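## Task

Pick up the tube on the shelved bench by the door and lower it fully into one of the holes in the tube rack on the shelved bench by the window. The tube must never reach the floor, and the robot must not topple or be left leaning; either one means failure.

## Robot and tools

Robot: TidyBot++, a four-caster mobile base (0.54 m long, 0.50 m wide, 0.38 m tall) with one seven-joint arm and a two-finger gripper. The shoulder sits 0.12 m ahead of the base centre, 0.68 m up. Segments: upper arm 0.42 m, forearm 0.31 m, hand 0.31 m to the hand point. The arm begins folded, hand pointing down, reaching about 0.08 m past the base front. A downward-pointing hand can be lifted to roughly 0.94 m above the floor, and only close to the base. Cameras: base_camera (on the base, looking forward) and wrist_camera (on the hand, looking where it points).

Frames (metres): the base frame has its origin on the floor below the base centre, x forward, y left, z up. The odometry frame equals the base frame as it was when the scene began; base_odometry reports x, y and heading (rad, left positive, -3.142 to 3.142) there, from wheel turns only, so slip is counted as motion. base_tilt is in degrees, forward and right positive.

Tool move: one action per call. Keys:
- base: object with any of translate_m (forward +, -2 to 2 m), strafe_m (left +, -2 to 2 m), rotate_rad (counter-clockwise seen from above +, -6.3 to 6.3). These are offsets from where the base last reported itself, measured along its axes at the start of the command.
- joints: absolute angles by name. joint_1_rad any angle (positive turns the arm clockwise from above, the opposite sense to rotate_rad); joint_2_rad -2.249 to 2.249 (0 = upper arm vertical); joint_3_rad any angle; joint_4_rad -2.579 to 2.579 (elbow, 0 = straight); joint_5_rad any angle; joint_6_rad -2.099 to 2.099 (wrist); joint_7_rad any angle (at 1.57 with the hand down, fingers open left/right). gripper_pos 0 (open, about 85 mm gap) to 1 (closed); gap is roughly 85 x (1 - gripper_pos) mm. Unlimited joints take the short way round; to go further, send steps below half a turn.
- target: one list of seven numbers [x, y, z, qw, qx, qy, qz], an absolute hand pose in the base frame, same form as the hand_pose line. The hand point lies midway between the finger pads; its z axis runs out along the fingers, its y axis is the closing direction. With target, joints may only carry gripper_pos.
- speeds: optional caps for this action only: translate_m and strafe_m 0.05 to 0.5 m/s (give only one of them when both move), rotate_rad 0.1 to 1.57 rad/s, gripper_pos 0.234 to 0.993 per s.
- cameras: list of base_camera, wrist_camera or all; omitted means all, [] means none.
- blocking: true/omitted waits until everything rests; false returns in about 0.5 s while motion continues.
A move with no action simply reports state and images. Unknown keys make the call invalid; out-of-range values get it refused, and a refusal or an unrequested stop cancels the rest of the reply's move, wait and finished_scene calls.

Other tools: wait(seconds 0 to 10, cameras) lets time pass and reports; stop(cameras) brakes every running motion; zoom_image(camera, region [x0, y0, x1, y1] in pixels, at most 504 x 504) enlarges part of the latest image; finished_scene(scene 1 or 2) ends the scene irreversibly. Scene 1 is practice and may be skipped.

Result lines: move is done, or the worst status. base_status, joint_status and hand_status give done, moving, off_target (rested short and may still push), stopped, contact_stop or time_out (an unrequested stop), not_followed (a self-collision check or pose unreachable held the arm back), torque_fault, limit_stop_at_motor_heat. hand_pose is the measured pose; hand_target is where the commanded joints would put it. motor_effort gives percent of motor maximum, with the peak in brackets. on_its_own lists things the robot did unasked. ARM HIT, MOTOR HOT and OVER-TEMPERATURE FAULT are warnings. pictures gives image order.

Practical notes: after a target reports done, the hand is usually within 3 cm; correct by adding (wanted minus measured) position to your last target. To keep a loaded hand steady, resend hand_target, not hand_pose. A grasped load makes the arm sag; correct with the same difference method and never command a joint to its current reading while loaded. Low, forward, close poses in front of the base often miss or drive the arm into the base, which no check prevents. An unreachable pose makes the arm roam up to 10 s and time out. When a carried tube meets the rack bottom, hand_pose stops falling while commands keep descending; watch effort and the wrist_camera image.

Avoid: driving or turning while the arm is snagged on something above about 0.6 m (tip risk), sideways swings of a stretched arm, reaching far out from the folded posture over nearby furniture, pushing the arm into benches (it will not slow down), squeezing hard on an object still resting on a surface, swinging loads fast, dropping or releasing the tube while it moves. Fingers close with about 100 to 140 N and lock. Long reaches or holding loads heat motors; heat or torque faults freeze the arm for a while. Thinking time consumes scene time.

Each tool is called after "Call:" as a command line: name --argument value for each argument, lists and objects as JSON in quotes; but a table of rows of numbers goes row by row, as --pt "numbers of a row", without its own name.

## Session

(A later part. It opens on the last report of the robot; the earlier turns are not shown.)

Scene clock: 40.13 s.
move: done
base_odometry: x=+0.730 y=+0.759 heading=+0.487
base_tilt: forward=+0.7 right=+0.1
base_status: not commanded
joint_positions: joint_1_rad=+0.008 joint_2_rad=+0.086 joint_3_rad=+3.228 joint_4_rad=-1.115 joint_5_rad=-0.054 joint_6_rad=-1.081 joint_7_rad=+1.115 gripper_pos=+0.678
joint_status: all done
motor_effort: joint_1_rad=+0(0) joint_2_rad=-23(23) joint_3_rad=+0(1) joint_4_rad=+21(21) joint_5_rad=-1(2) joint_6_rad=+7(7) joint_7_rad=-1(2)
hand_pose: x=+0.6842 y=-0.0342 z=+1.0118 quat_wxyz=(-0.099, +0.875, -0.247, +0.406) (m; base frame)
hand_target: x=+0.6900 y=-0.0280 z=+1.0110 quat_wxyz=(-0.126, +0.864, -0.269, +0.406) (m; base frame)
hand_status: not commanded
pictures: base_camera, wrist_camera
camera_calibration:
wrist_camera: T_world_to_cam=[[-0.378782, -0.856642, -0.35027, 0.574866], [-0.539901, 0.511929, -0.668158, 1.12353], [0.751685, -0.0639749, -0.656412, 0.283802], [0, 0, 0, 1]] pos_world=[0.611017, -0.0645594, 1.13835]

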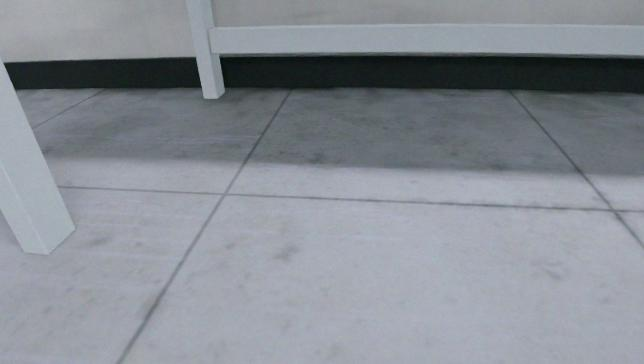

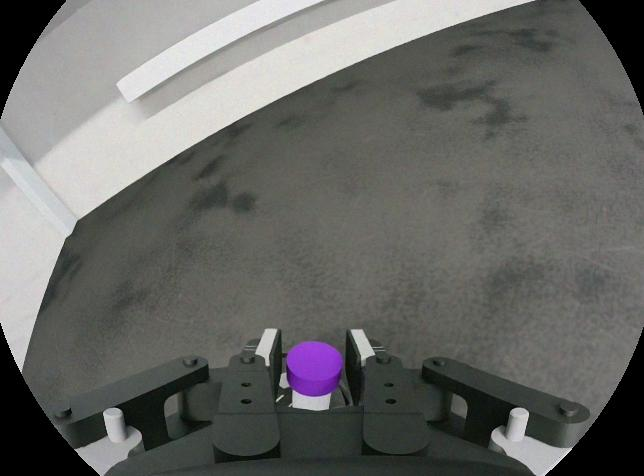

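Centered perfectly. Close on.

Call:
move --joints '{"gripper_pos": 0.76}' --speeds '{"gripper_pos": 0.234}'

Call:
zoom_image --camera "wrist_camera" --region '[170, 180, 470, 476]'

Scene clock: 41.63 s.
move: done
base_odometry: x=+0.730 y=+0.759 heading=+0.487
base_tilt: forward=+0.7 right=+0.0
base_status: not commanded
joint_positions: joint_1_rad=+0.008 joint_2_rad=+0.086 joint_3_rad=+3.228 joint_4_rad=-1.115 joint_5_rad=-0.054 joint_6_rad=-1.081 joint_7_rad=+1.115 gripper_pos=+0.755
joint_status: all done
motor_effort: joint_1_rad=+0(0) joint_2_rad=-23(23) joint_3_rad=+0(1) joint_4_rad=+20(20) joint_5_rad=-1(1) joint_6_rad=+7(7) joint_7_rad=-2(2)
hand_pose: x=+0.6842 y=-0.0342 z=+1.0118 quat_wxyz=(-0.099, +0.875, -0.247, +0.406) (m; base frame)
hand_target: x=+0.6900 y=-0.0280 z=+1.0110 quat_wxyz=(-0.126, +0.864, -0.269, +0.406) (m; base frame)
hand_status: not commanded
pictures: base_camera, wrist_camera
camera_calibration:
wrist_camera: T_world_to_cam=[[-0.378782, -0.856642, -0.35027, 0.574866], [-0.539901, 0.511929, -0.668158, 1.12353], [0.751685, -0.0639749, -0.656412, 0.283802], [0, 0, 0, 1]] pos_world=[0.611017, -0.0645594, 1.13835]

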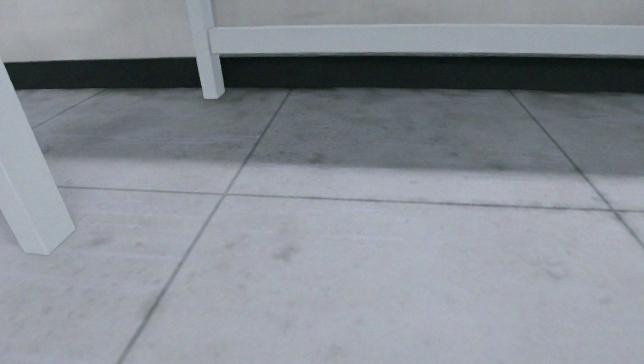

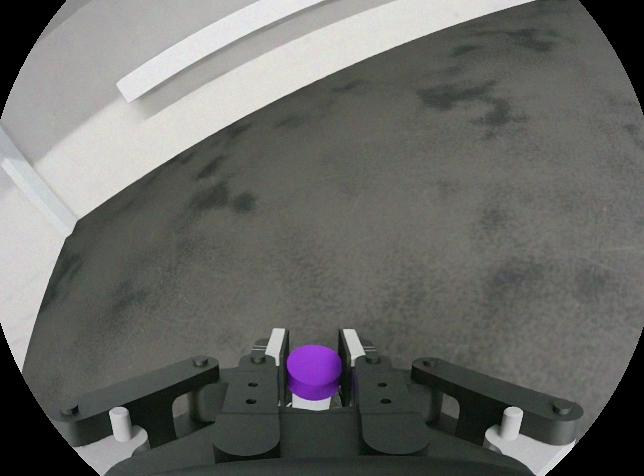

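Scaled by 1.680.

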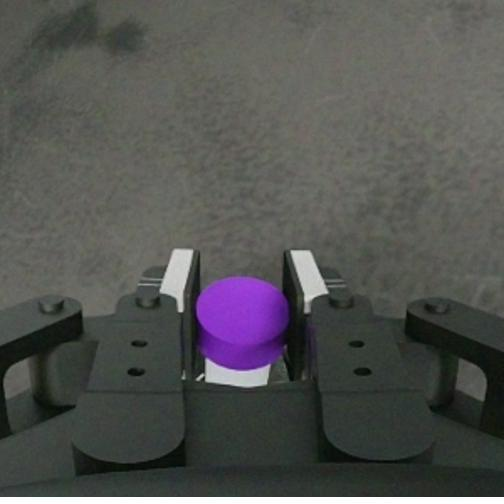

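Call:
move --joints '{"gripper_pos": 0.8}' --speeds '{"gripper_pos": 0.234}'

Call:
zoom_image --camera "wrist_camera" --region '[170, 180, 470, 476]'

Scene clock: 42.77 s.
move: off_target
base_odometry: x=+0.730 y=+0.759 heading=+0.487
base_tilt: forward=+0.7 right=+0.1
base_status: not commanded
joint_positions: joint_1_rad=+0.008 joint_2_rad=+0.086 joint_3_rad=+3.228 joint_4_rad=-1.115 joint_5_rad=-0.054 joint_6_rad=-1.081 joint_7_rad=+1.115 gripper_pos=+0.774
joint_status: gripper_pos off_target (ended at +0.774, target +0.800)
motor_effort: joint_1_rad=+0(0) joint_2_rad=-22(23) joint_3_rad=+0(1) joint_4_rad=+20(20) joint_5_rad=-1(1) joint_6_rad=+6(7) joint_7_rad=-1(2)
hand_pose: x=+0.6842 y=-0.0342 z=+1.0118 quat_wxyz=(-0.099, +0.875, -0.247, +0.406) (m; base frame)
hand_target: x=+0.6900 y=-0.0280 z=+1.0110 quat_wxyz=(-0.126, +0.864, -0.269, +0.406) (m; base frame)
hand_status: not commanded
pictures: base_camera, wrist_camera
camera_calibration:
wrist_camera: T_world_to_cam=[[-0.378693, -0.856632, -0.350392, 0.574951], [-0.539705, 0.511947, -0.668303, 1.12358], [0.751871, -0.0639733, -0.656199, 0.283446], [0, 0, 0, 1]] pos_world=[0.611017, -0.0645594, 1.13835]

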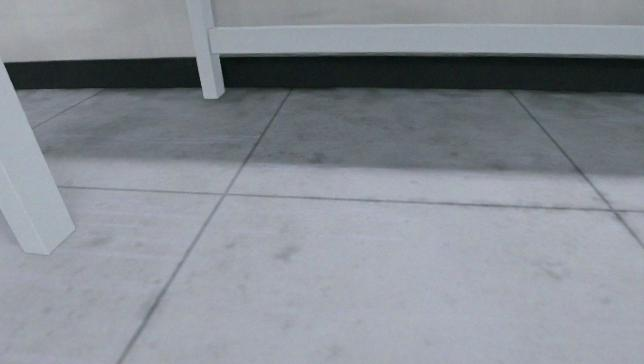

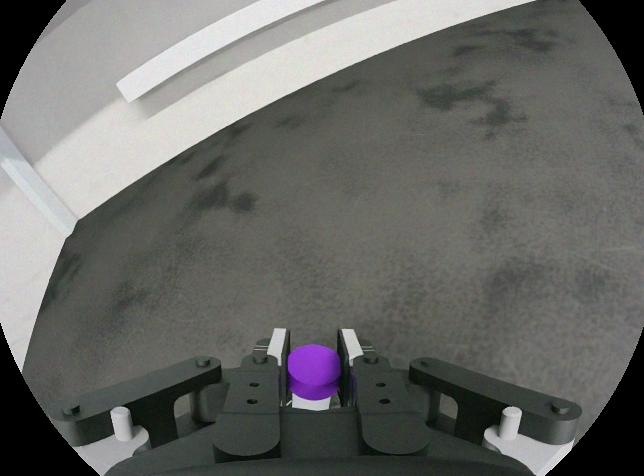

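Scaled by 1.680.

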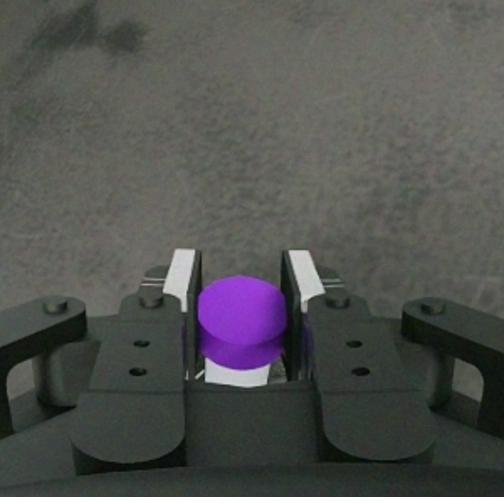

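Call:
move --target '[0.696, -0.053, 1.056, -0.126, 0.8646, -0.2695, 0.406]'

Call:
move --target '[0.702, -0.083, 1.115, -0.126, 0.8646, -0.2695, 0.406]'

Scene clock: 44.30 s.
move: done
base_odometry: x=+0.730 y=+0.759 heading=+0.487
base_tilt: forward=+0.7 right=+0.0
base_status: not commanded
joint_positions: joint_1_rad=+0.063 joint_2_rad=+0.147 joint_3_rad=+3.247 joint_4_rad=-0.904 joint_5_rad=-0.104 joint_6_rad=-1.188 joint_7_rad=+1.115 gripper_pos=+0.774
joint_status: not commanded
motor_effort: joint_1_rad=+0(1) joint_2_rad=-24(25) joint_3_rad=+0(1) joint_4_rad=+19(21) joint_5_rad=-1(2) joint_6_rad=+7(7) joint_7_rad=-1(2)
hand_pose: x=+0.6962 y=-0.0591 z=+1.0622 quat_wxyz=(-0.107, +0.858, -0.269, +0.425) (m; base frame)
hand_target: x=+0.6960 y=-0.0530 z=+1.0560 quat_wxyz=(-0.126, +0.864, -0.269, +0.406) (m; base frame)
hand_status: done (0.009 m and 3.1 deg from the pose sent, 0.049 m and 4.2 deg at the start)
pictures: base_camera, wrist_camera
camera_calibration:
wrist_camera: T_world_to_cam=[[-0.39778, -0.829683, -0.39166, 0.634536], [-0.485305, 0.55255, -0.677619, 1.15094], [0.778621, -0.0794685, -0.622443, 0.250525], [0, 0, 0, 1]] pos_world=[0.615901, -0.0895816, 1.18436]

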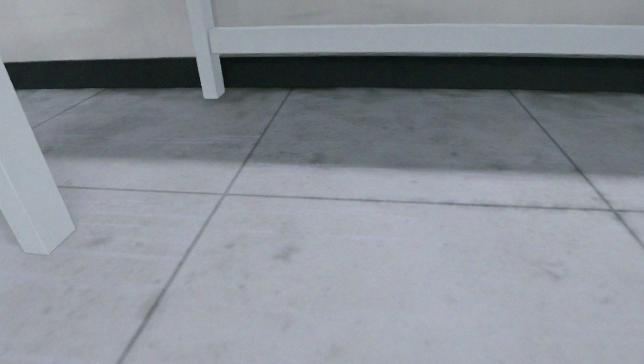

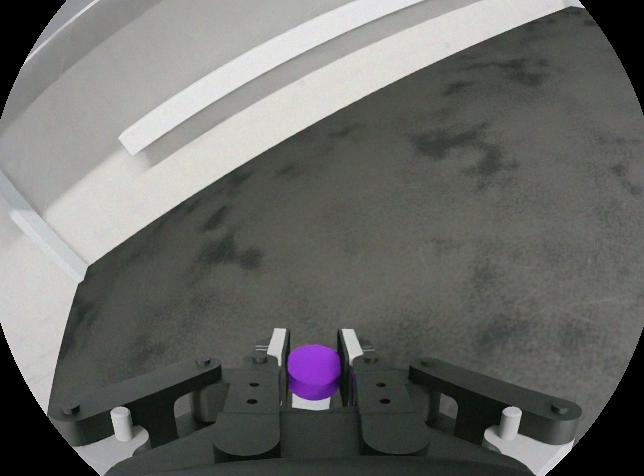

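Scene clock: 46.07 s.
move: done
base_odometry: x=+0.730 y=+0.759 heading=+0.487
base_tilt: forward=+0.8 right=+0.1
base_status: not commanded
joint_positions: joint_1_rad=+0.212 joint_2_rad=+0.344 joint_3_rad=+3.197 joint_4_rad=-0.376 joint_5_rad=-0.150 joint_6_rad=-1.524 joint_7_rad=+1.115 gripper_pos=+0.774
joint_status: not commanded
motor_effort: joint_1_rad=+0(1) joint_2_rad=-28(28) joint_3_rad=+0(1) joint_4_rad=+15(20) joint_5_rad=-1(2) joint_6_rad=+7(7) joint_7_rad=-1(2)
hand_pose: x=+0.7036 y=-0.0999 z=+1.1213 quat_wxyz=(-0.102, +0.853, -0.286, +0.424) (m; base frame)
hand_target: x=+0.7020 y=-0.0830 z=+1.1150 quat_wxyz=(-0.126, +0.864, -0.269, +0.406) (m; base frame)
hand_status: done (0.018 m and 4.1 deg from the pose sent, 0.058 m and 3.1 deg at the start)
pictures: base_camera, wrist_camera
camera_calibration:
wrist_camera: T_world_to_cam=[[-0.428409, -0.812601, -0.395153, 0.653944], [-0.466847, 0.573481, -0.673182, 1.20115], [0.773641, -0.103921, -0.625044, 0.282264], [0, 0, 0, 1]] pos_world=[0.622536, -0.128107, 1.24343]

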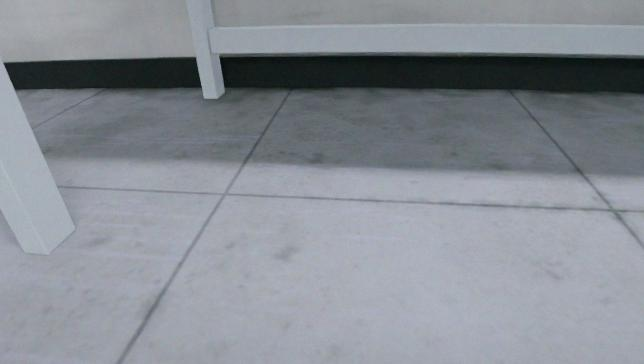

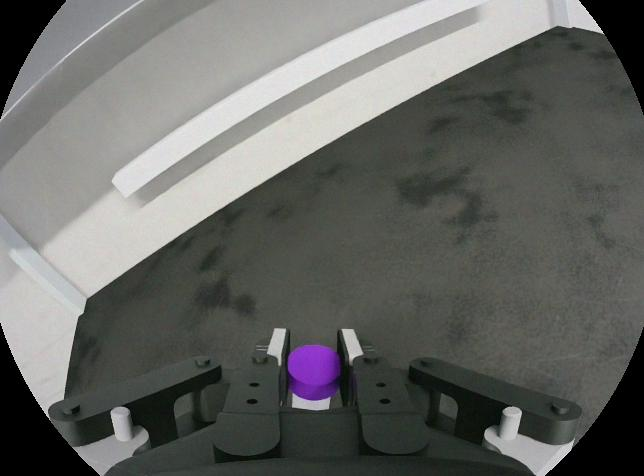

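Call:
move --base '{"translate_m": -0.55}' --speeds '{"translate_m": 0.25}'

Call:
move --target '[0.52, -0.02, 1.12, 0, 0.906, 0, 0.423]'

Scene clock: 49.40 s.
move: done
base_odometry: x=+0.244 y=+0.502 heading=+0.487
base_tilt: forward=+0.7 right=+0.1
base_status: done
joint_positions: joint_1_rad=+0.216 joint_2_rad=+0.362 joint_3_rad=+3.195 joint_4_rad=-0.372 joint_5_rad=-0.153 joint_6_rad=-1.530 joint_7_rad=+1.115 gripper_pos=+0.774
joint_status: not commanded
motor_effort: joint_1_rad=+0(2) joint_2_rad=-29(32) joint_3_rad=-1(2) joint_4_rad=+16(17) joint_5_rad=-1(2) joint_6_rad=+6(8) joint_7_rad=-2(2)
hand_pose: x=+0.7097 y=-0.1016 z=+1.1113 quat_wxyz=(-0.102, +0.857, -0.287, +0.416) (m; base frame)
hand_target: x=+0.7020 y=-0.0830 z=+1.1150 quat_wxyz=(-0.126, +0.864, -0.269, +0.406) (m; base frame)
hand_status: not commanded
pictures: base_camera, wrist_camera
camera_calibration:
wrist_camera: T_world_to_cam=[[-0.434876, -0.810594, -0.3922, 0.652768], [-0.479816, 0.577148, -0.660815, 1.19404], [0.76201, -0.0991885, -0.639923, 0.29639], [0, 0, 0, 1]] pos_world=[0.630938, -0.130608, 1.23472]

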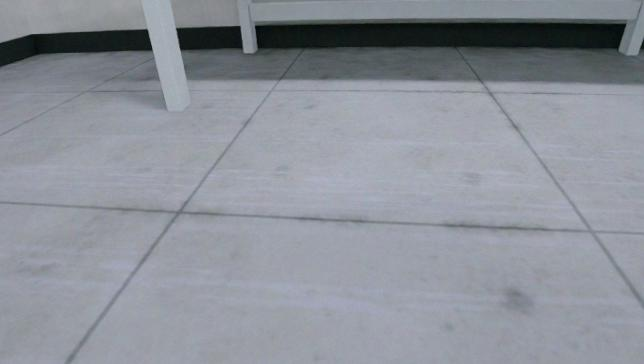

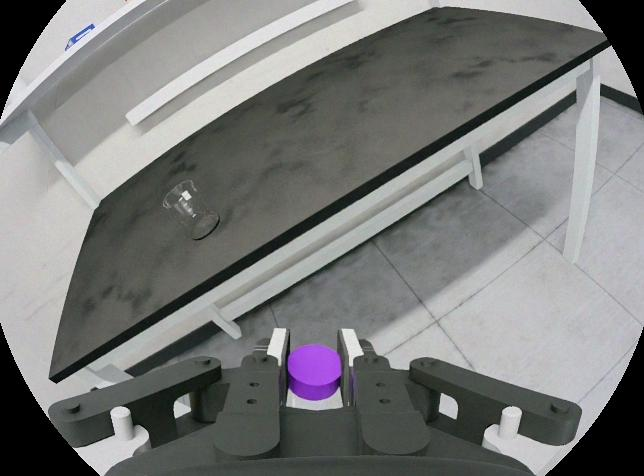

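Scene clock: 51.53 s.
move: done
base_odometry: x=+0.244 y=+0.502 heading=+0.487
base_tilt: forward=+0.7 right=+0.0
base_status: not commanded
joint_positions: joint_1_rad=+0.003 joint_2_rad=-0.131 joint_3_rad=+3.221 joint_4_rad=-0.912 joint_5_rad=-0.115 joint_6_rad=-1.515 joint_7_rad=+1.559 gripper_pos=+0.774
joint_status: not commanded
motor_effort: joint_1_rad=+0(1) joint_2_rad=-11(30) joint_3_rad=+0(1) joint_4_rad=+16(17) joint_5_rad=-2(2) joint_6_rad=+7(7) joint_7_rad=-1(2)
hand_pose: x=+0.5193 y=-0.0005 z=+1.1175 quat_wxyz=(-0.044, +0.910, -0.024, +0.411) (m; base frame)
hand_target: x=+0.5200 y=-0.0200 z=+1.1200 quat_wxyz=(+0.000, +0.906, +0.000, +0.423) (m; base frame)
hand_status: done (0.020 m and 5.9 deg from the pose sent, 0.207 m and 35.5 deg at the start)
pictures: base_camera, wrist_camera
camera_calibration:
wrist_camera: T_world_to_cam=[[-0.0354502, -0.996356, -0.0775771, 0.0952579], [-0.651367, 0.0819082, -0.754329, 1.24182], [0.757935, 0.02379, -0.651897, 0.471041], [0, 0, 0, 1]] pos_world=[0.45524, -0.0180108, 1.2512]

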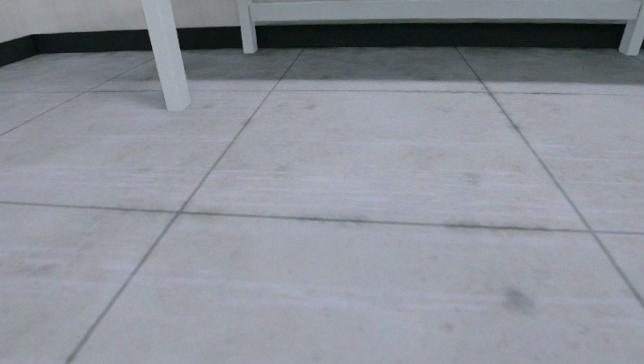

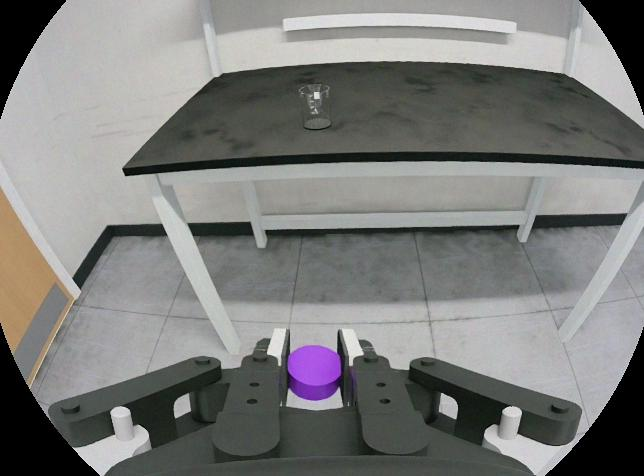

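Call:
move --base '{"rotate_rad": 3.1416}' --speeds '{"rotate_rad": 0.9}'

Call:
move --base '{"translate_m": 0.85}' --speeds '{"translate_m": 0.4}'

Call:
zoom_image --camera "wrist_camera" --region '[170, 50, 470, 350]'

Scene clock: 56.50 s.
move: done
base_odometry: x=+0.244 y=+0.502 heading=-2.654
base_tilt: forward=+0.7 right=+0.0
base_status: done
joint_positions: joint_1_rad=-0.002 joint_2_rad=-0.131 joint_3_rad=+3.228 joint_4_rad=-0.915 joint_5_rad=-0.110 joint_6_rad=-1.513 joint_7_rad=+1.561 gripper_pos=+0.774
joint_status: not commanded
motor_effort: joint_1_rad=+0(1) joint_2_rad=-11(12) joint_3_rad=+0(2) joint_4_rad=+15(17) joint_5_rad=-1(3) joint_6_rad=+7(7) joint_7_rad=-1(2)
hand_pose: x=+0.5197 y=-0.0028 z=+1.1167 quat_wxyz=(-0.041, +0.910, -0.025, +0.411) (m; base frame)
hand_target: x=+0.5200 y=-0.0200 z=+1.1200 quat_wxyz=(+0.000, +0.906, +0.000, +0.423) (m; base frame)
hand_status: not commanded
pictures: base_camera, wrist_camera
camera_calibration:
wrist_camera: T_world_to_cam=[[-0.0388533, -0.996517, -0.0737852, 0.0904388], [-0.65168, 0.0812466, -0.75413, 1.24164], [0.757498, 0.0187839, -0.652567, 0.471217], [0, 0, 0, 1]] pos_world=[0.455718, -0.0196062, 1.25053]

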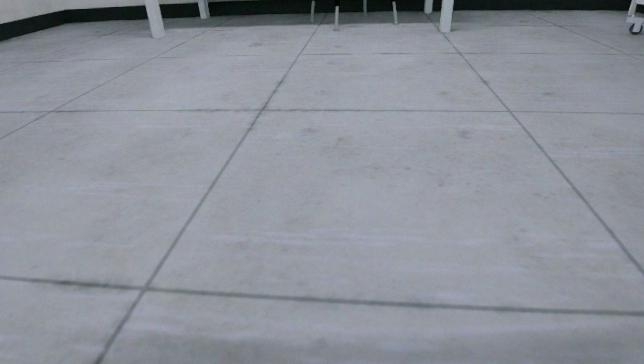

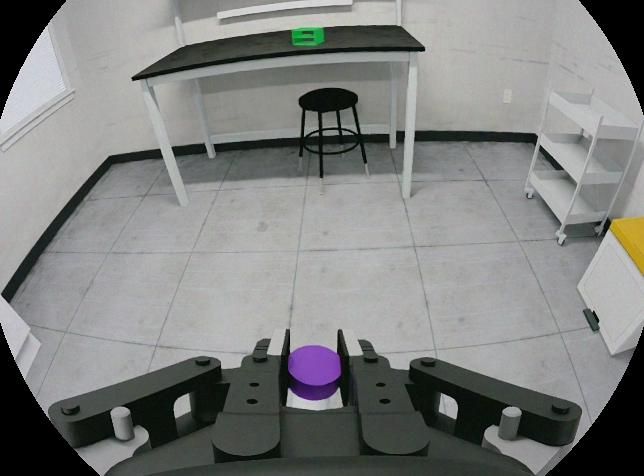

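Scene clock: 59.73 s.
move: done
base_odometry: x=-0.507 y=+0.104 heading=-2.654
base_tilt: forward=+0.6 right=+0.1
base_status: done
joint_positions: joint_1_rad=-0.002 joint_2_rad=-0.138 joint_3_rad=+3.228 joint_4_rad=-0.918 joint_5_rad=-0.110 joint_6_rad=-1.511 joint_7_rad=+1.561 gripper_pos=+0.774
joint_status: not commanded
motor_effort: joint_1_rad=+0(1) joint_2_rad=-10(15) joint_3_rad=+0(1) joint_4_rad=+15(17) joint_5_rad=-2(2) joint_6_rad=+7(7) joint_7_rad=-1(2)
hand_pose: x=+0.5173 y=-0.0028 z=+1.1185 quat_wxyz=(-0.041, +0.909, -0.025, +0.414) (m; base frame)
hand_target: x=+0.5200 y=-0.0200 z=+1.1200 quat_wxyz=(+0.000, +0.906, +0.000, +0.423) (m; base frame)
hand_status: not commanded
pictures: base_camera, wrist_camera
camera_calibration:
wrist_camera: T_world_to_cam=[[-0.0384949, -0.996509, -0.0740865, 0.0906365], [-0.647329, 0.0813499, -0.757857, 1.24337], [0.761238, 0.0187848, -0.648201, 0.467334], [0, 0, 0, 1]] pos_world=[0.452605, -0.0196065, 1.25194]

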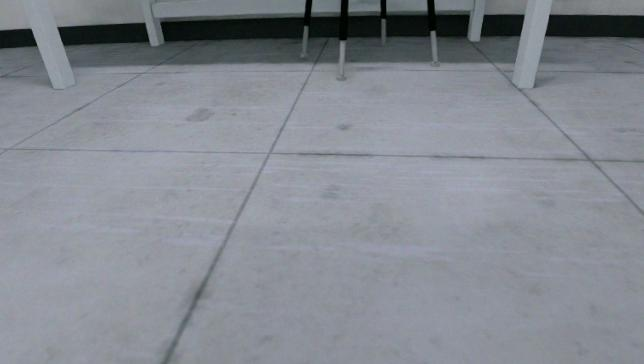

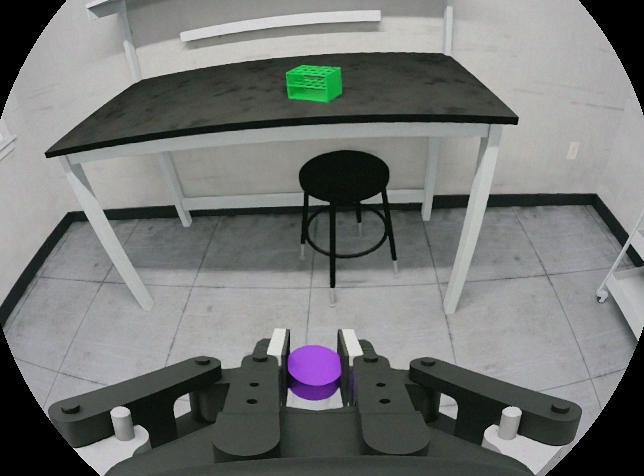

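Scaled by 1.680.

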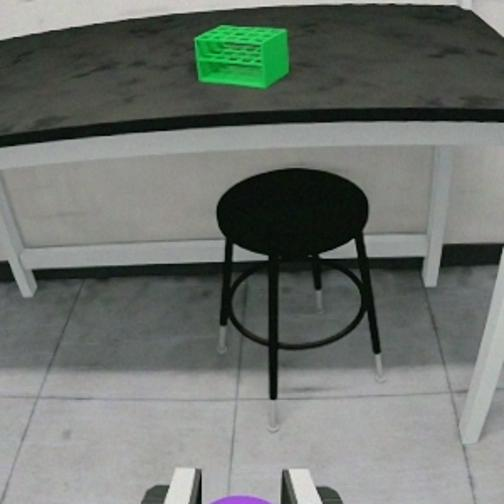

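Call:
move --base '{"translate_m": 0.6}' --speeds '{"translate_m": 0.3}'

Call:
zoom_image --camera "wrist_camera" --region '[220, 150, 420, 350]'

Scene clock: 65.87 s.
move: done
base_odometry: x=-1.038 y=-0.177 heading=-2.653
base_tilt: forward=+0.7 right=+0.1
base_status: done
joint_positions: joint_1_rad=-0.002 joint_2_rad=-0.139 joint_3_rad=+3.228 joint_4_rad=-0.919 joint_5_rad=-0.110 joint_6_rad=-1.510 joint_7_rad=+1.561 gripper_pos=+0.774
joint_status: not commanded
motor_effort: joint_1_rad=+0(0) joint_2_rad=-10(15) joint_3_rad=+0(1) joint_4_rad=+15(17) joint_5_rad=-1(2) joint_6_rad=+7(7) joint_7_rad=-1(2)
hand_pose: x=+0.5169 y=-0.0028 z=+1.1189 quat_wxyz=(-0.041, +0.909, -0.025, +0.414) (m; base frame)
hand_target: x=+0.5200 y=-0.0200 z=+1.1200 quat_wxyz=(+0.000, +0.906, +0.000, +0.423) (m; base frame)
hand_status: not commanded
pictures: base_camera, wrist_camera
camera_calibration:
wrist_camera: T_world_to_cam=[[-0.0383115, -0.996507, -0.0742036, 0.0906954], [-0.646258, 0.0813467, -0.758771, 1.2438], [0.762157, 0.018885, -0.647117, 0.466294], [0, 0, 0, 1]] pos_world=[0.451902, -0.0196065, 1.25224]

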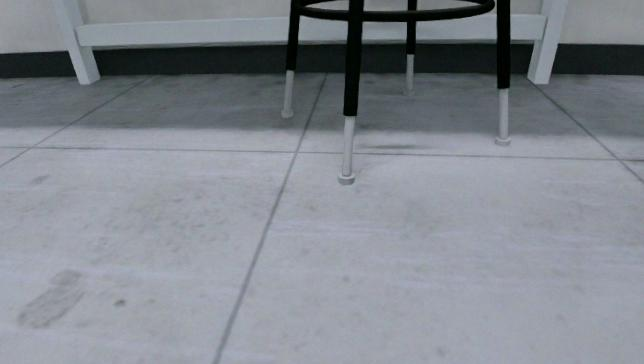

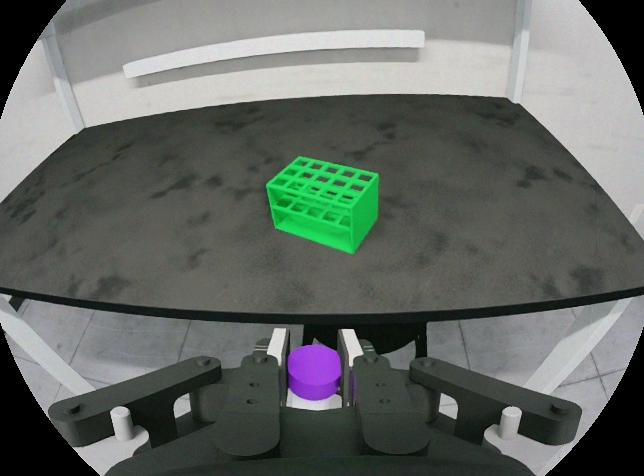

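Scaled by 2.520.

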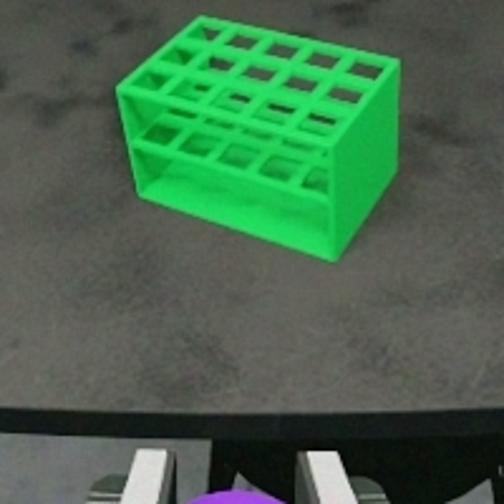

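Call:
move --base '{"translate_m": 0.17}' --speeds '{"translate_m": 0.2}'

Call:
move --target '[0.55, 0.0, 1.15, 0, 0.8387, 0, 0.5446]'

Call:
zoom_image --camera "wrist_camera" --region '[200, 150, 440, 390]'

Scene clock: 68.60 s.
move: done
base_odometry: x=-1.188 y=-0.257 heading=-2.653
base_tilt: forward=+0.7 right=+0.0
base_status: done
joint_positions: joint_1_rad=-0.002 joint_2_rad=-0.140 joint_3_rad=+3.228 joint_4_rad=-0.919 joint_5_rad=-0.110 joint_6_rad=-1.510 joint_7_rad=+1.561 gripper_pos=+0.774
joint_status: not commanded
motor_effort: joint_1_rad=+0(0) joint_2_rad=-10(14) joint_3_rad=+0(1) joint_4_rad=+15(17) joint_5_rad=-2(2) joint_6_rad=+7(7) joint_7_rad=-1(2)
hand_pose: x=+0.5167 y=-0.0028 z=+1.1190 quat_wxyz=(-0.041, +0.909, -0.025, +0.415) (m; base frame)
hand_target: x=+0.5200 y=-0.0200 z=+1.1200 quat_wxyz=(+0.000, +0.906, +0.000, +0.423) (m; base frame)
hand_status: not commanded
pictures: base_camera, wrist_camera
camera_calibration:
wrist_camera: T_world_to_cam=[[-0.0382752, -0.996507, -0.0742243, 0.0905939], [-0.645879, 0.0813485, -0.759093, 1.24385], [0.76248, 0.0188855, -0.646736, 0.465903], [0, 0, 0, 1]] pos_world=[0.451601, -0.0197065, 1.25224]

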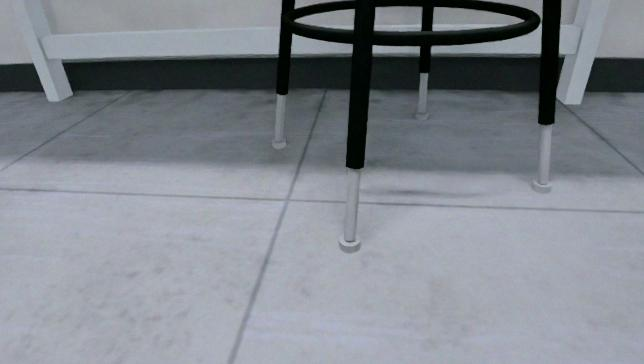

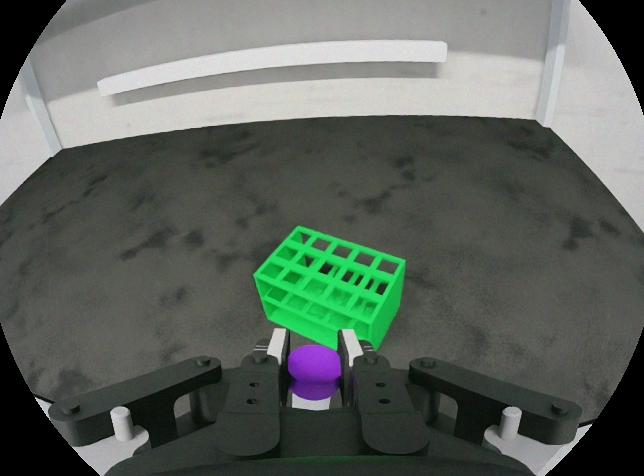

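Scene clock: 70.27 s.
move: done
base_odometry: x=-1.188 y=-0.257 heading=-2.653
base_tilt: forward=+0.7 right=+0.0
base_status: not commanded
joint_positions: joint_1_rad=-0.002 joint_2_rad=-0.230 joint_3_rad=+3.164 joint_4_rad=-1.167 joint_5_rad=-0.060 joint_6_rad=-1.093 joint_7_rad=+1.561 gripper_pos=+0.774
joint_status: not commanded
motor_effort: joint_1_rad=+0(0) joint_2_rad=-10(12) joint_3_rad=+0(1) joint_4_rad=+18(19) joint_5_rad=+0(2) joint_6_rad=+8(8) joint_7_rad=-1(2)
hand_pose: x=+0.5556 y=+0.0070 z=+1.1403 quat_wxyz=(-0.030, +0.849, -0.011, +0.528) (m; base frame)
hand_target: x=+0.5500 y=+0.0000 z=+1.1500 quat_wxyz=(+0.000, +0.839, +0.000, +0.545) (m; base frame)
hand_status: done (0.013 m and 4.3 deg from the pose sent, 0.046 m and 17.8 deg at the start)
pictures: base_camera, wrist_camera
camera_calibration:
wrist_camera: T_world_to_cam=[[-0.0201564, -0.998649, -0.0478992, 0.0634675], [-0.432122, 0.0519048, -0.90032, 1.32695], [0.90159, 0.00255105, -0.432585, 0.128442], [0, 0, 0, 1]] pos_world=[0.458883, -0.00582111, 1.25328]

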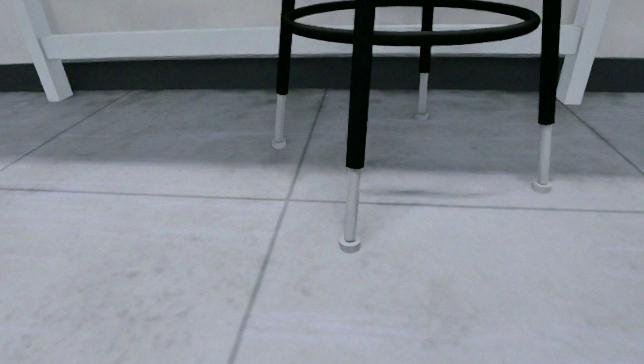

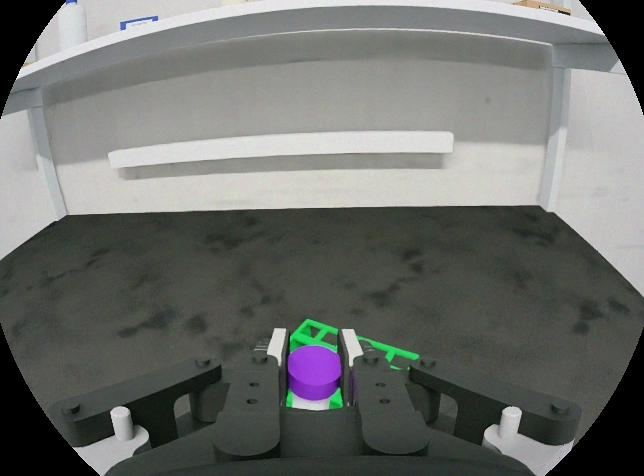

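Scaled by 2.100.

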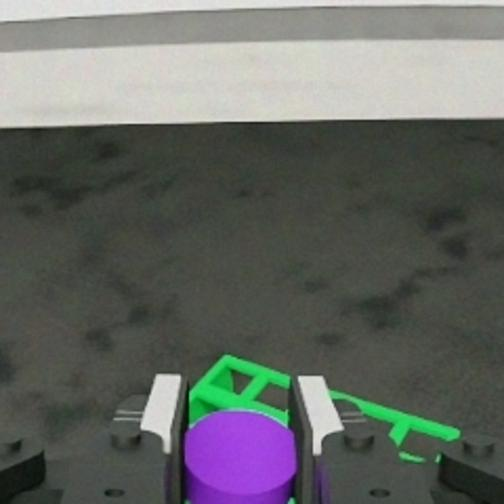

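Call:
move --target '[0.62, -0.012, 1.14, 0.03, 0.845, 0.011, 0.533]'

Call:
zoom_image --camera "wrist_camera" --region '[254, 320, 374, 440]'

Scene clock: 77.17 s.
move: done
base_odometry: x=-1.188 y=-0.257 heading=-2.653
base_tilt: forward=+0.8 right=+0.1
base_status: not commanded
joint_positions: joint_1_rad=-0.003 joint_2_rad=-0.102 joint_3_rad=+3.164 joint_4_rad=-1.110 joint_5_rad=-0.018 joint_6_rad=-1.060 joint_7_rad=+1.561 gripper_pos=+0.774
joint_status: not commanded
motor_effort: joint_1_rad=+0(1) joint_2_rad=-15(18) joint_3_rad=+0(1) joint_4_rad=+19(20) joint_5_rad=-1(1) joint_6_rad=+8(8) joint_7_rad=-1(2)
hand_pose: x=+0.6159 y=-0.0047 z=+1.1199 quat_wxyz=(-0.007, +0.859, -0.013, +0.512) (m; base frame)
hand_target: x=+0.6200 y=-0.0120 z=+1.1400 quat_wxyz=(+0.030, +0.845, +0.011, +0.533) (m; base frame)
hand_status: done (0.022 m and 5.9 deg from the pose sent, 0.067 m and 7.3 deg at the start)
pictures: base_camera, wrist_camera
camera_calibration:
wrist_camera: T_world_to_cam=[[-0.0463672, -0.998869, -0.0105002, 0.0262331], [-0.465678, 0.0309137, -0.884414, 1.3379], [0.883738, -0.0361181, -0.466585, 0.114212], [0, 0, 0, 1]] pos_world=[0.523314, -0.011031, 1.23682]

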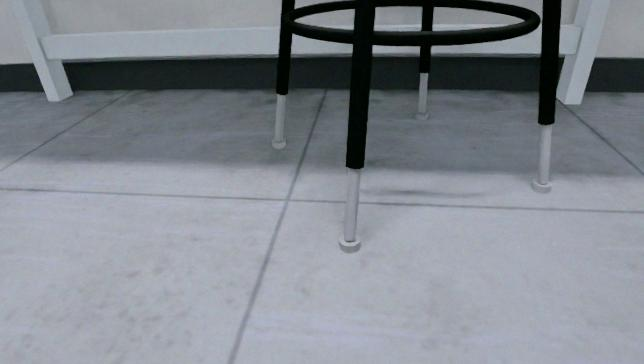

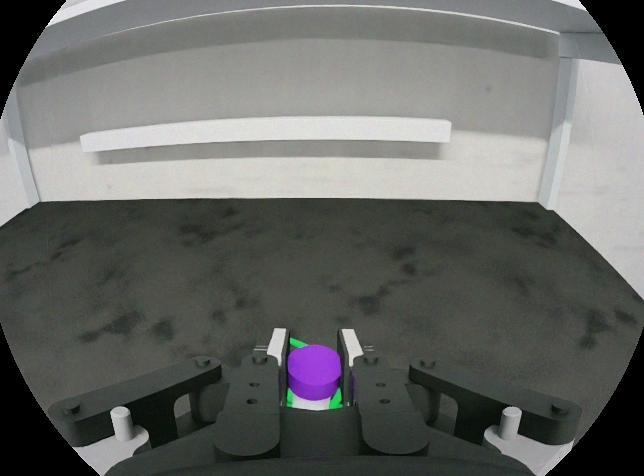

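Scaled by 4.200.

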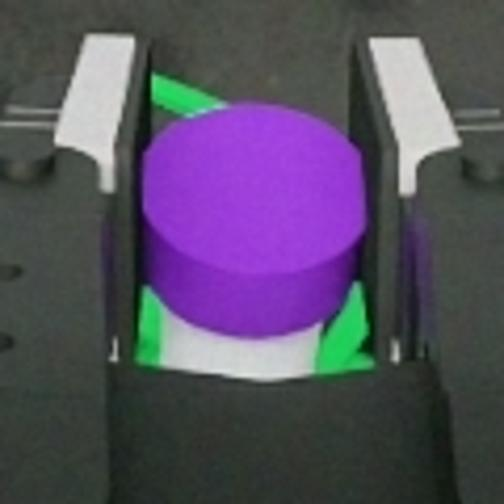

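Call:
move --target '[0.65, -0.012, 1.15, 0.0739, 0.818, 0.037, 0.569]'

Call:
zoom_image --camera "wrist_camera" --region '[254, 320, 374, 440]'

Scene clock: 79.33 s.
move: done
base_odometry: x=-1.188 y=-0.257 heading=-2.653
base_tilt: forward=+0.7 right=+0.1
base_status: not commanded
joint_positions: joint_1_rad=-0.009 joint_2_rad=-0.094 joint_3_rad=+3.132 joint_4_rad=-1.125 joint_5_rad=+0.098 joint_6_rad=-0.897 joint_7_rad=+1.561 gripper_pos=+0.774
joint_status: not commanded
motor_effort: joint_1_rad=+0(1) joint_2_rad=-16(16) joint_3_rad=+0(1) joint_4_rad=+19(20) joint_5_rad=+0(1) joint_6_rad=+8(9) joint_7_rad=-2(2)
hand_pose: x=+0.6403 y=-0.0124 z=+1.1543 quat_wxyz=(+0.041, +0.821, +0.007, +0.570) (m; base frame)
hand_target: x=+0.6500 y=-0.0120 z=+1.1500 quat_wxyz=(+0.074, +0.818, +0.037, +0.569) (m; base frame)
hand_status: done (0.011 m and 5.1 deg from the pose sent, 0.046 m and 13.6 deg at the start)
pictures: base_camera, wrist_camera
camera_calibration:
wrist_camera: T_world_to_cam=[[-0.0683736, -0.993868, 0.086896, -0.0781982], [-0.338668, -0.0588058, -0.939066, 1.36066], [0.938418, -0.0936362, -0.332571, -0.0820253], [0, 0, 0, 1]] pos_world=[0.53244, -0.0053846, 1.25727]

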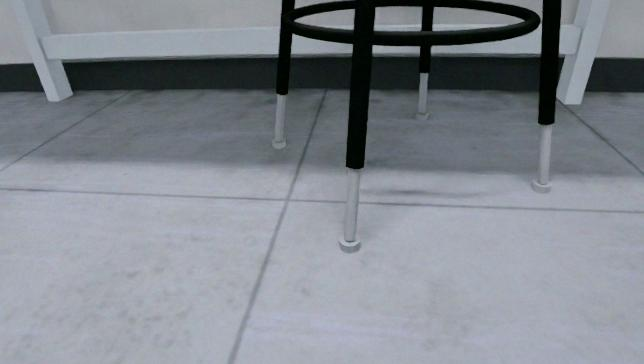

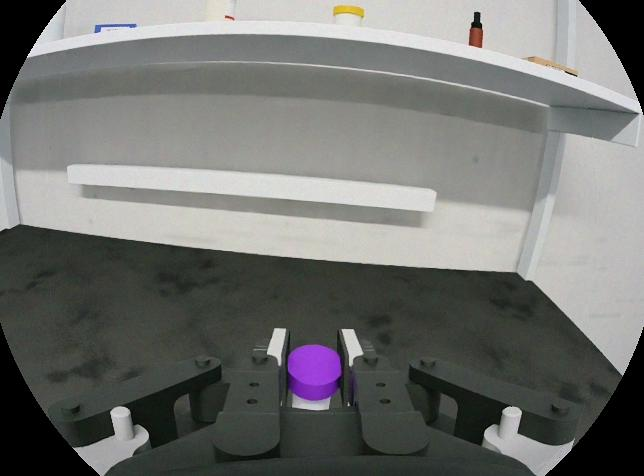

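Scaled by 4.200.

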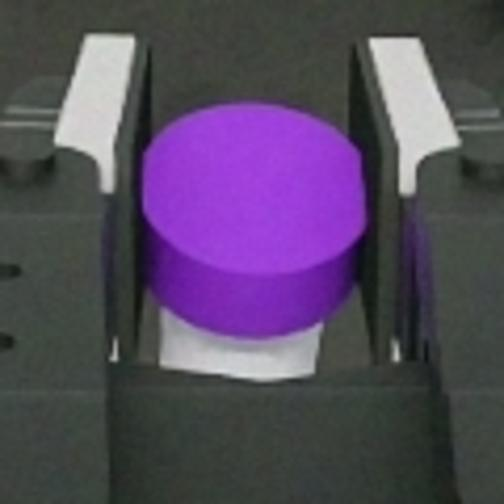

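Call:
move --target '[0.70, -0.010, 1.14, 0.0731, 0.8308, 0.0387, 0.5506]'

Scene clock: 81.20 s.
move: done
base_odometry: x=-1.188 y=-0.257 heading=-2.653
base_tilt: forward=+0.7 right=+0.1
base_status: not commanded
joint_positions: joint_1_rad=-0.046 joint_2_rad=+0.052 joint_3_rad=+3.148 joint_4_rad=-1.016 joint_5_rad=+0.098 joint_6_rad=-0.898 joint_7_rad=+1.561 gripper_pos=+0.774
joint_status: not commanded
motor_effort: joint_1_rad=+0(1) joint_2_rad=-21(25) joint_3_rad=+0(1) joint_4_rad=+20(21) joint_5_rad=+1(1) joint_6_rad=+8(9) joint_7_rad=-1(2)
hand_pose: x=+0.7035 y=+0.0009 z=+1.1349 quat_wxyz=(+0.035, +0.831, +0.017, +0.555) (m; base frame)
hand_target: x=+0.7000 y=-0.0100 z=+1.1400 quat_wxyz=(+0.073, +0.831, +0.039, +0.551) (m; base frame)
hand_status: done (0.013 m and 5.0 deg from the pose sent, 0.061 m and 5.7 deg at the start)
pictures: base_camera, wrist_camera
camera_calibration:
wrist_camera: T_world_to_cam=[[-0.0441905, -0.995007, 0.089492, -0.0790512], [-0.371992, -0.0667493, -0.925833, 1.37303], [0.927183, -0.0742034, -0.367185, -0.0993927], [0, 0, 0, 1]] pos_world=[0.599417, 0.00561681, 1.24177]

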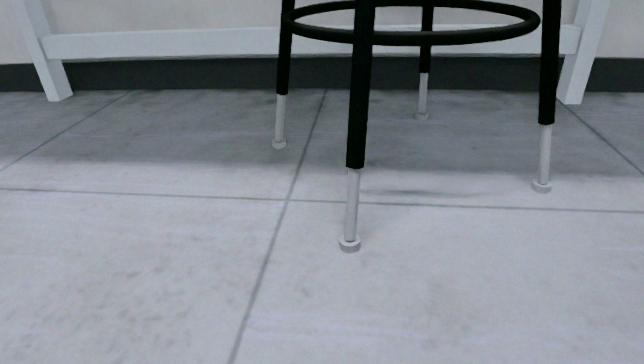

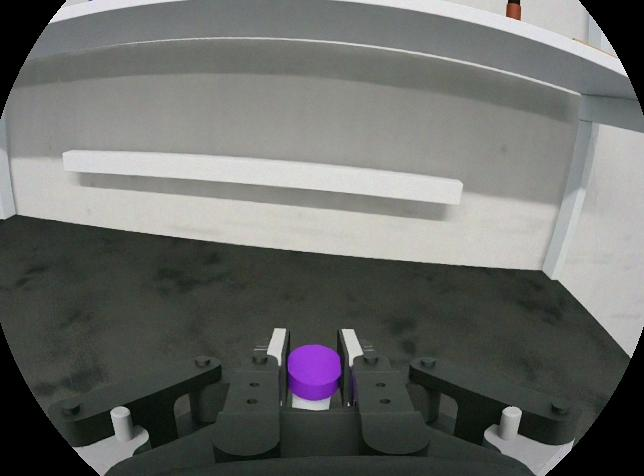

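Call:
move --target '[0.688, -0.021, 1.13, 0.0731, 0.8308, 0.0387, 0.5506]'

Scene clock: 82.43 s.
move: done
base_odometry: x=-1.188 y=-0.257 heading=-2.653
base_tilt: forward=+0.8 right=+0.1
base_status: not commanded
joint_positions: joint_1_rad=-0.040 joint_2_rad=+0.035 joint_3_rad=+3.153 joint_4_rad=-1.063 joint_5_rad=+0.098 joint_6_rad=-0.896 joint_7_rad=+1.572 gripper_pos=+0.774
joint_status: not commanded
motor_effort: joint_1_rad=+0(0) joint_2_rad=-21(22) joint_3_rad=-1(1) joint_4_rad=+20(21) joint_5_rad=+0(1) joint_6_rad=+8(8) joint_7_rad=-1(2)
hand_pose: x=+0.6975 y=-0.0056 z=+1.1186 quat_wxyz=(+0.042, +0.839, +0.018, +0.543) (m; base frame)
hand_target: x=+0.6880 y=-0.0210 z=+1.1300 quat_wxyz=(+0.073, +0.831, +0.039, +0.551) (m; base frame)
hand_status: done (0.021 m and 4.5 deg from the pose sent, 0.027 m and 5.0 deg at the start)
pictures: base_camera, wrist_camera
camera_calibration:
wrist_camera: T_world_to_cam=[[-0.0476668, -0.993616, 0.10225, -0.0961196], [-0.399114, -0.0748936, -0.913837, 1.36078], [0.915661, -0.0843692, -0.392996, -0.0634046], [0, 0, 0, 1]] pos_world=[0.596582, 0.00105846, 1.22844]

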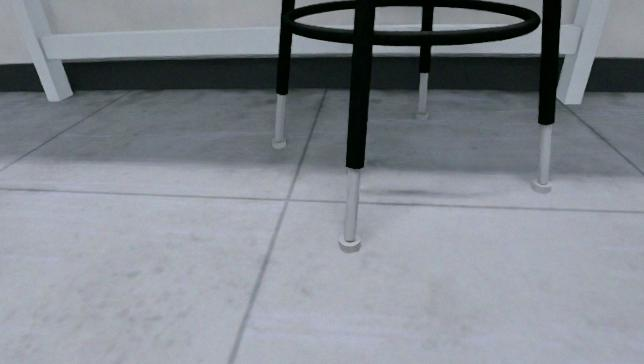

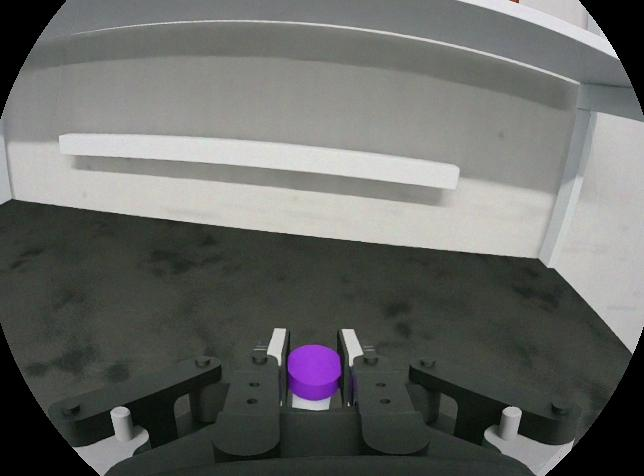

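Call:
move --target '[0.685, -0.025, 1.115, 0.0731, 0.8308, 0.0387, 0.5506]'

Call:
move --target '[0.685, -0.025, 1.10, 0.0731, 0.8308, 0.0387, 0.5506]'

Scene clock: 83.63 s.
move: done
base_odometry: x=-1.188 y=-0.257 heading=-2.653
base_tilt: forward=+0.7 right=+0.0
base_status: not commanded
joint_positions: joint_1_rad=-0.034 joint_2_rad=+0.013 joint_3_rad=+3.155 joint_4_rad=-1.137 joint_5_rad=+0.098 joint_6_rad=-0.860 joint_7_rad=+1.576 gripper_pos=+0.774
joint_status: not commanded
motor_effort: joint_1_rad=+0(0) joint_2_rad=-21(22) joint_3_rad=+0(1) joint_4_rad=+20(21) joint_5_rad=+0(1) joint_6_rad=+8(9) joint_7_rad=-1(2)
hand_pose: x=+0.6932 y=-0.0097 z=+1.0994 quat_wxyz=(+0.045, +0.843, +0.018, +0.536) (m; base frame)
hand_target: x=+0.6850 y=-0.0250 z=+1.1150 quat_wxyz=(+0.073, +0.831, +0.039, +0.551) (m; base frame)
hand_status: done (0.023 m and 4.6 deg from the pose sent, 0.023 m and 4.5 deg at the start)
pictures: base_camera, wrist_camera
camera_calibration:
wrist_camera: T_world_to_cam=[[-0.0490409, -0.992925, 0.108141, -0.103912], [-0.414628, -0.0782627, -0.906619, 1.34402], [0.908669, -0.0892998, -0.407857, -0.0462799], [0, 0, 0, 1]] pos_world=[0.594224, -0.00212296, 1.21087]

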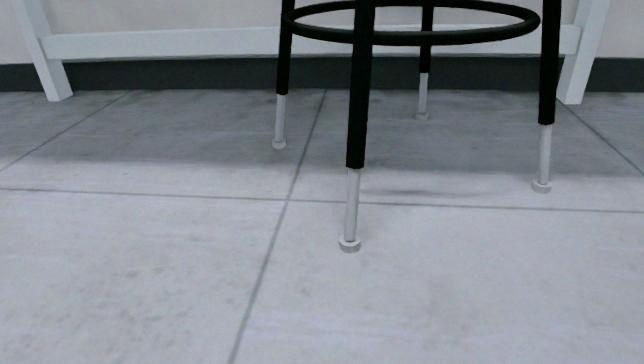

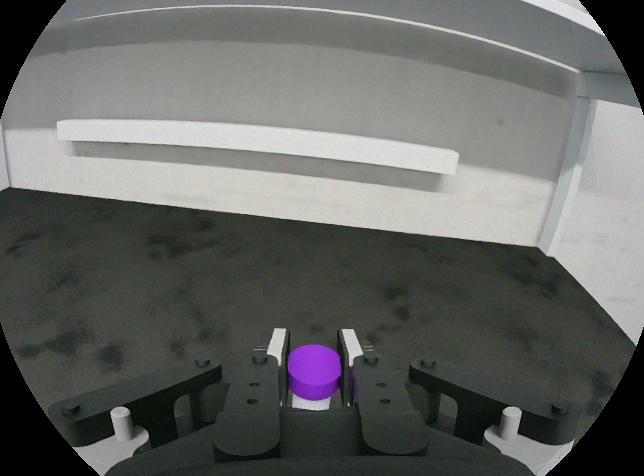

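Scene clock: 84.43 s.
move: done
base_odometry: x=-1.188 y=-0.257 heading=-2.653
base_tilt: forward=+0.7 right=+0.0
base_status: not commanded
joint_positions: joint_1_rad=-0.033 joint_2_rad=-0.003 joint_3_rad=+3.155 joint_4_rad=-1.203 joint_5_rad=+0.098 joint_6_rad=-0.811 joint_7_rad=+1.576 gripper_pos=+0.774
joint_status: not commanded
motor_effort: joint_1_rad=+0(1) joint_2_rad=-20(21) joint_3_rad=+0(1) joint_4_rad=+20(21) joint_5_rad=+0(1) joint_6_rad=+8(8) joint_7_rad=-2(2)
hand_pose: x=+0.6925 y=-0.0095 z=+1.0847 quat_wxyz=(+0.044, +0.843, +0.020, +0.535) (m; base frame)
hand_target: x=+0.6850 y=-0.0250 z=+1.1000 quat_wxyz=(+0.073, +0.831, +0.039, +0.551) (m; base frame)
hand_status: done (0.023 m and 4.5 deg from the pose sent, 0.017 m and 4.6 deg at the start)
pictures: base_camera, wrist_camera
camera_calibration:
wrist_camera: T_world_to_cam=[[-0.0456932, -0.992893, 0.10989, -0.10634], [-0.415099, -0.081186, -0.906147, 1.33023], [0.908628, -0.0870198, -0.408439, -0.0508815], [0, 0, 0, 1]] pos_world=[0.593549, -0.00201567, 1.19628]

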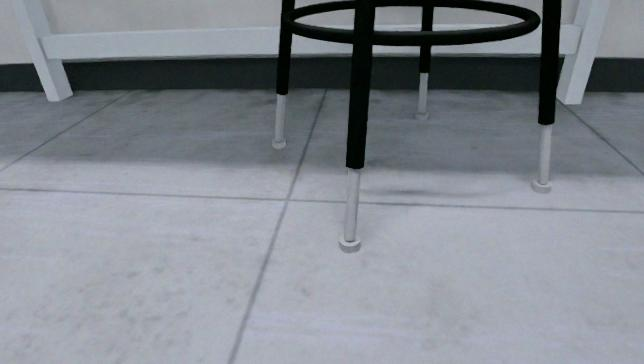

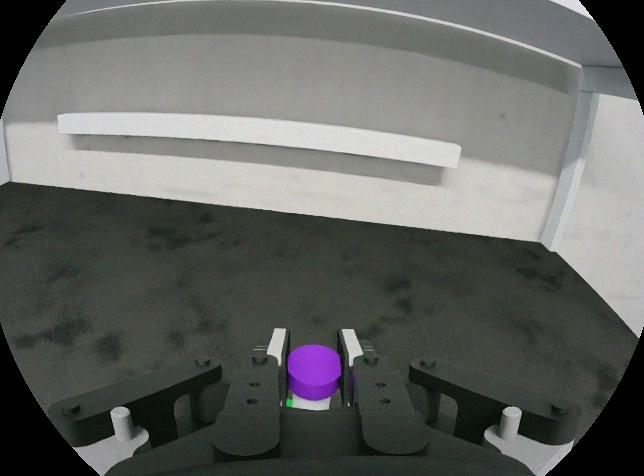

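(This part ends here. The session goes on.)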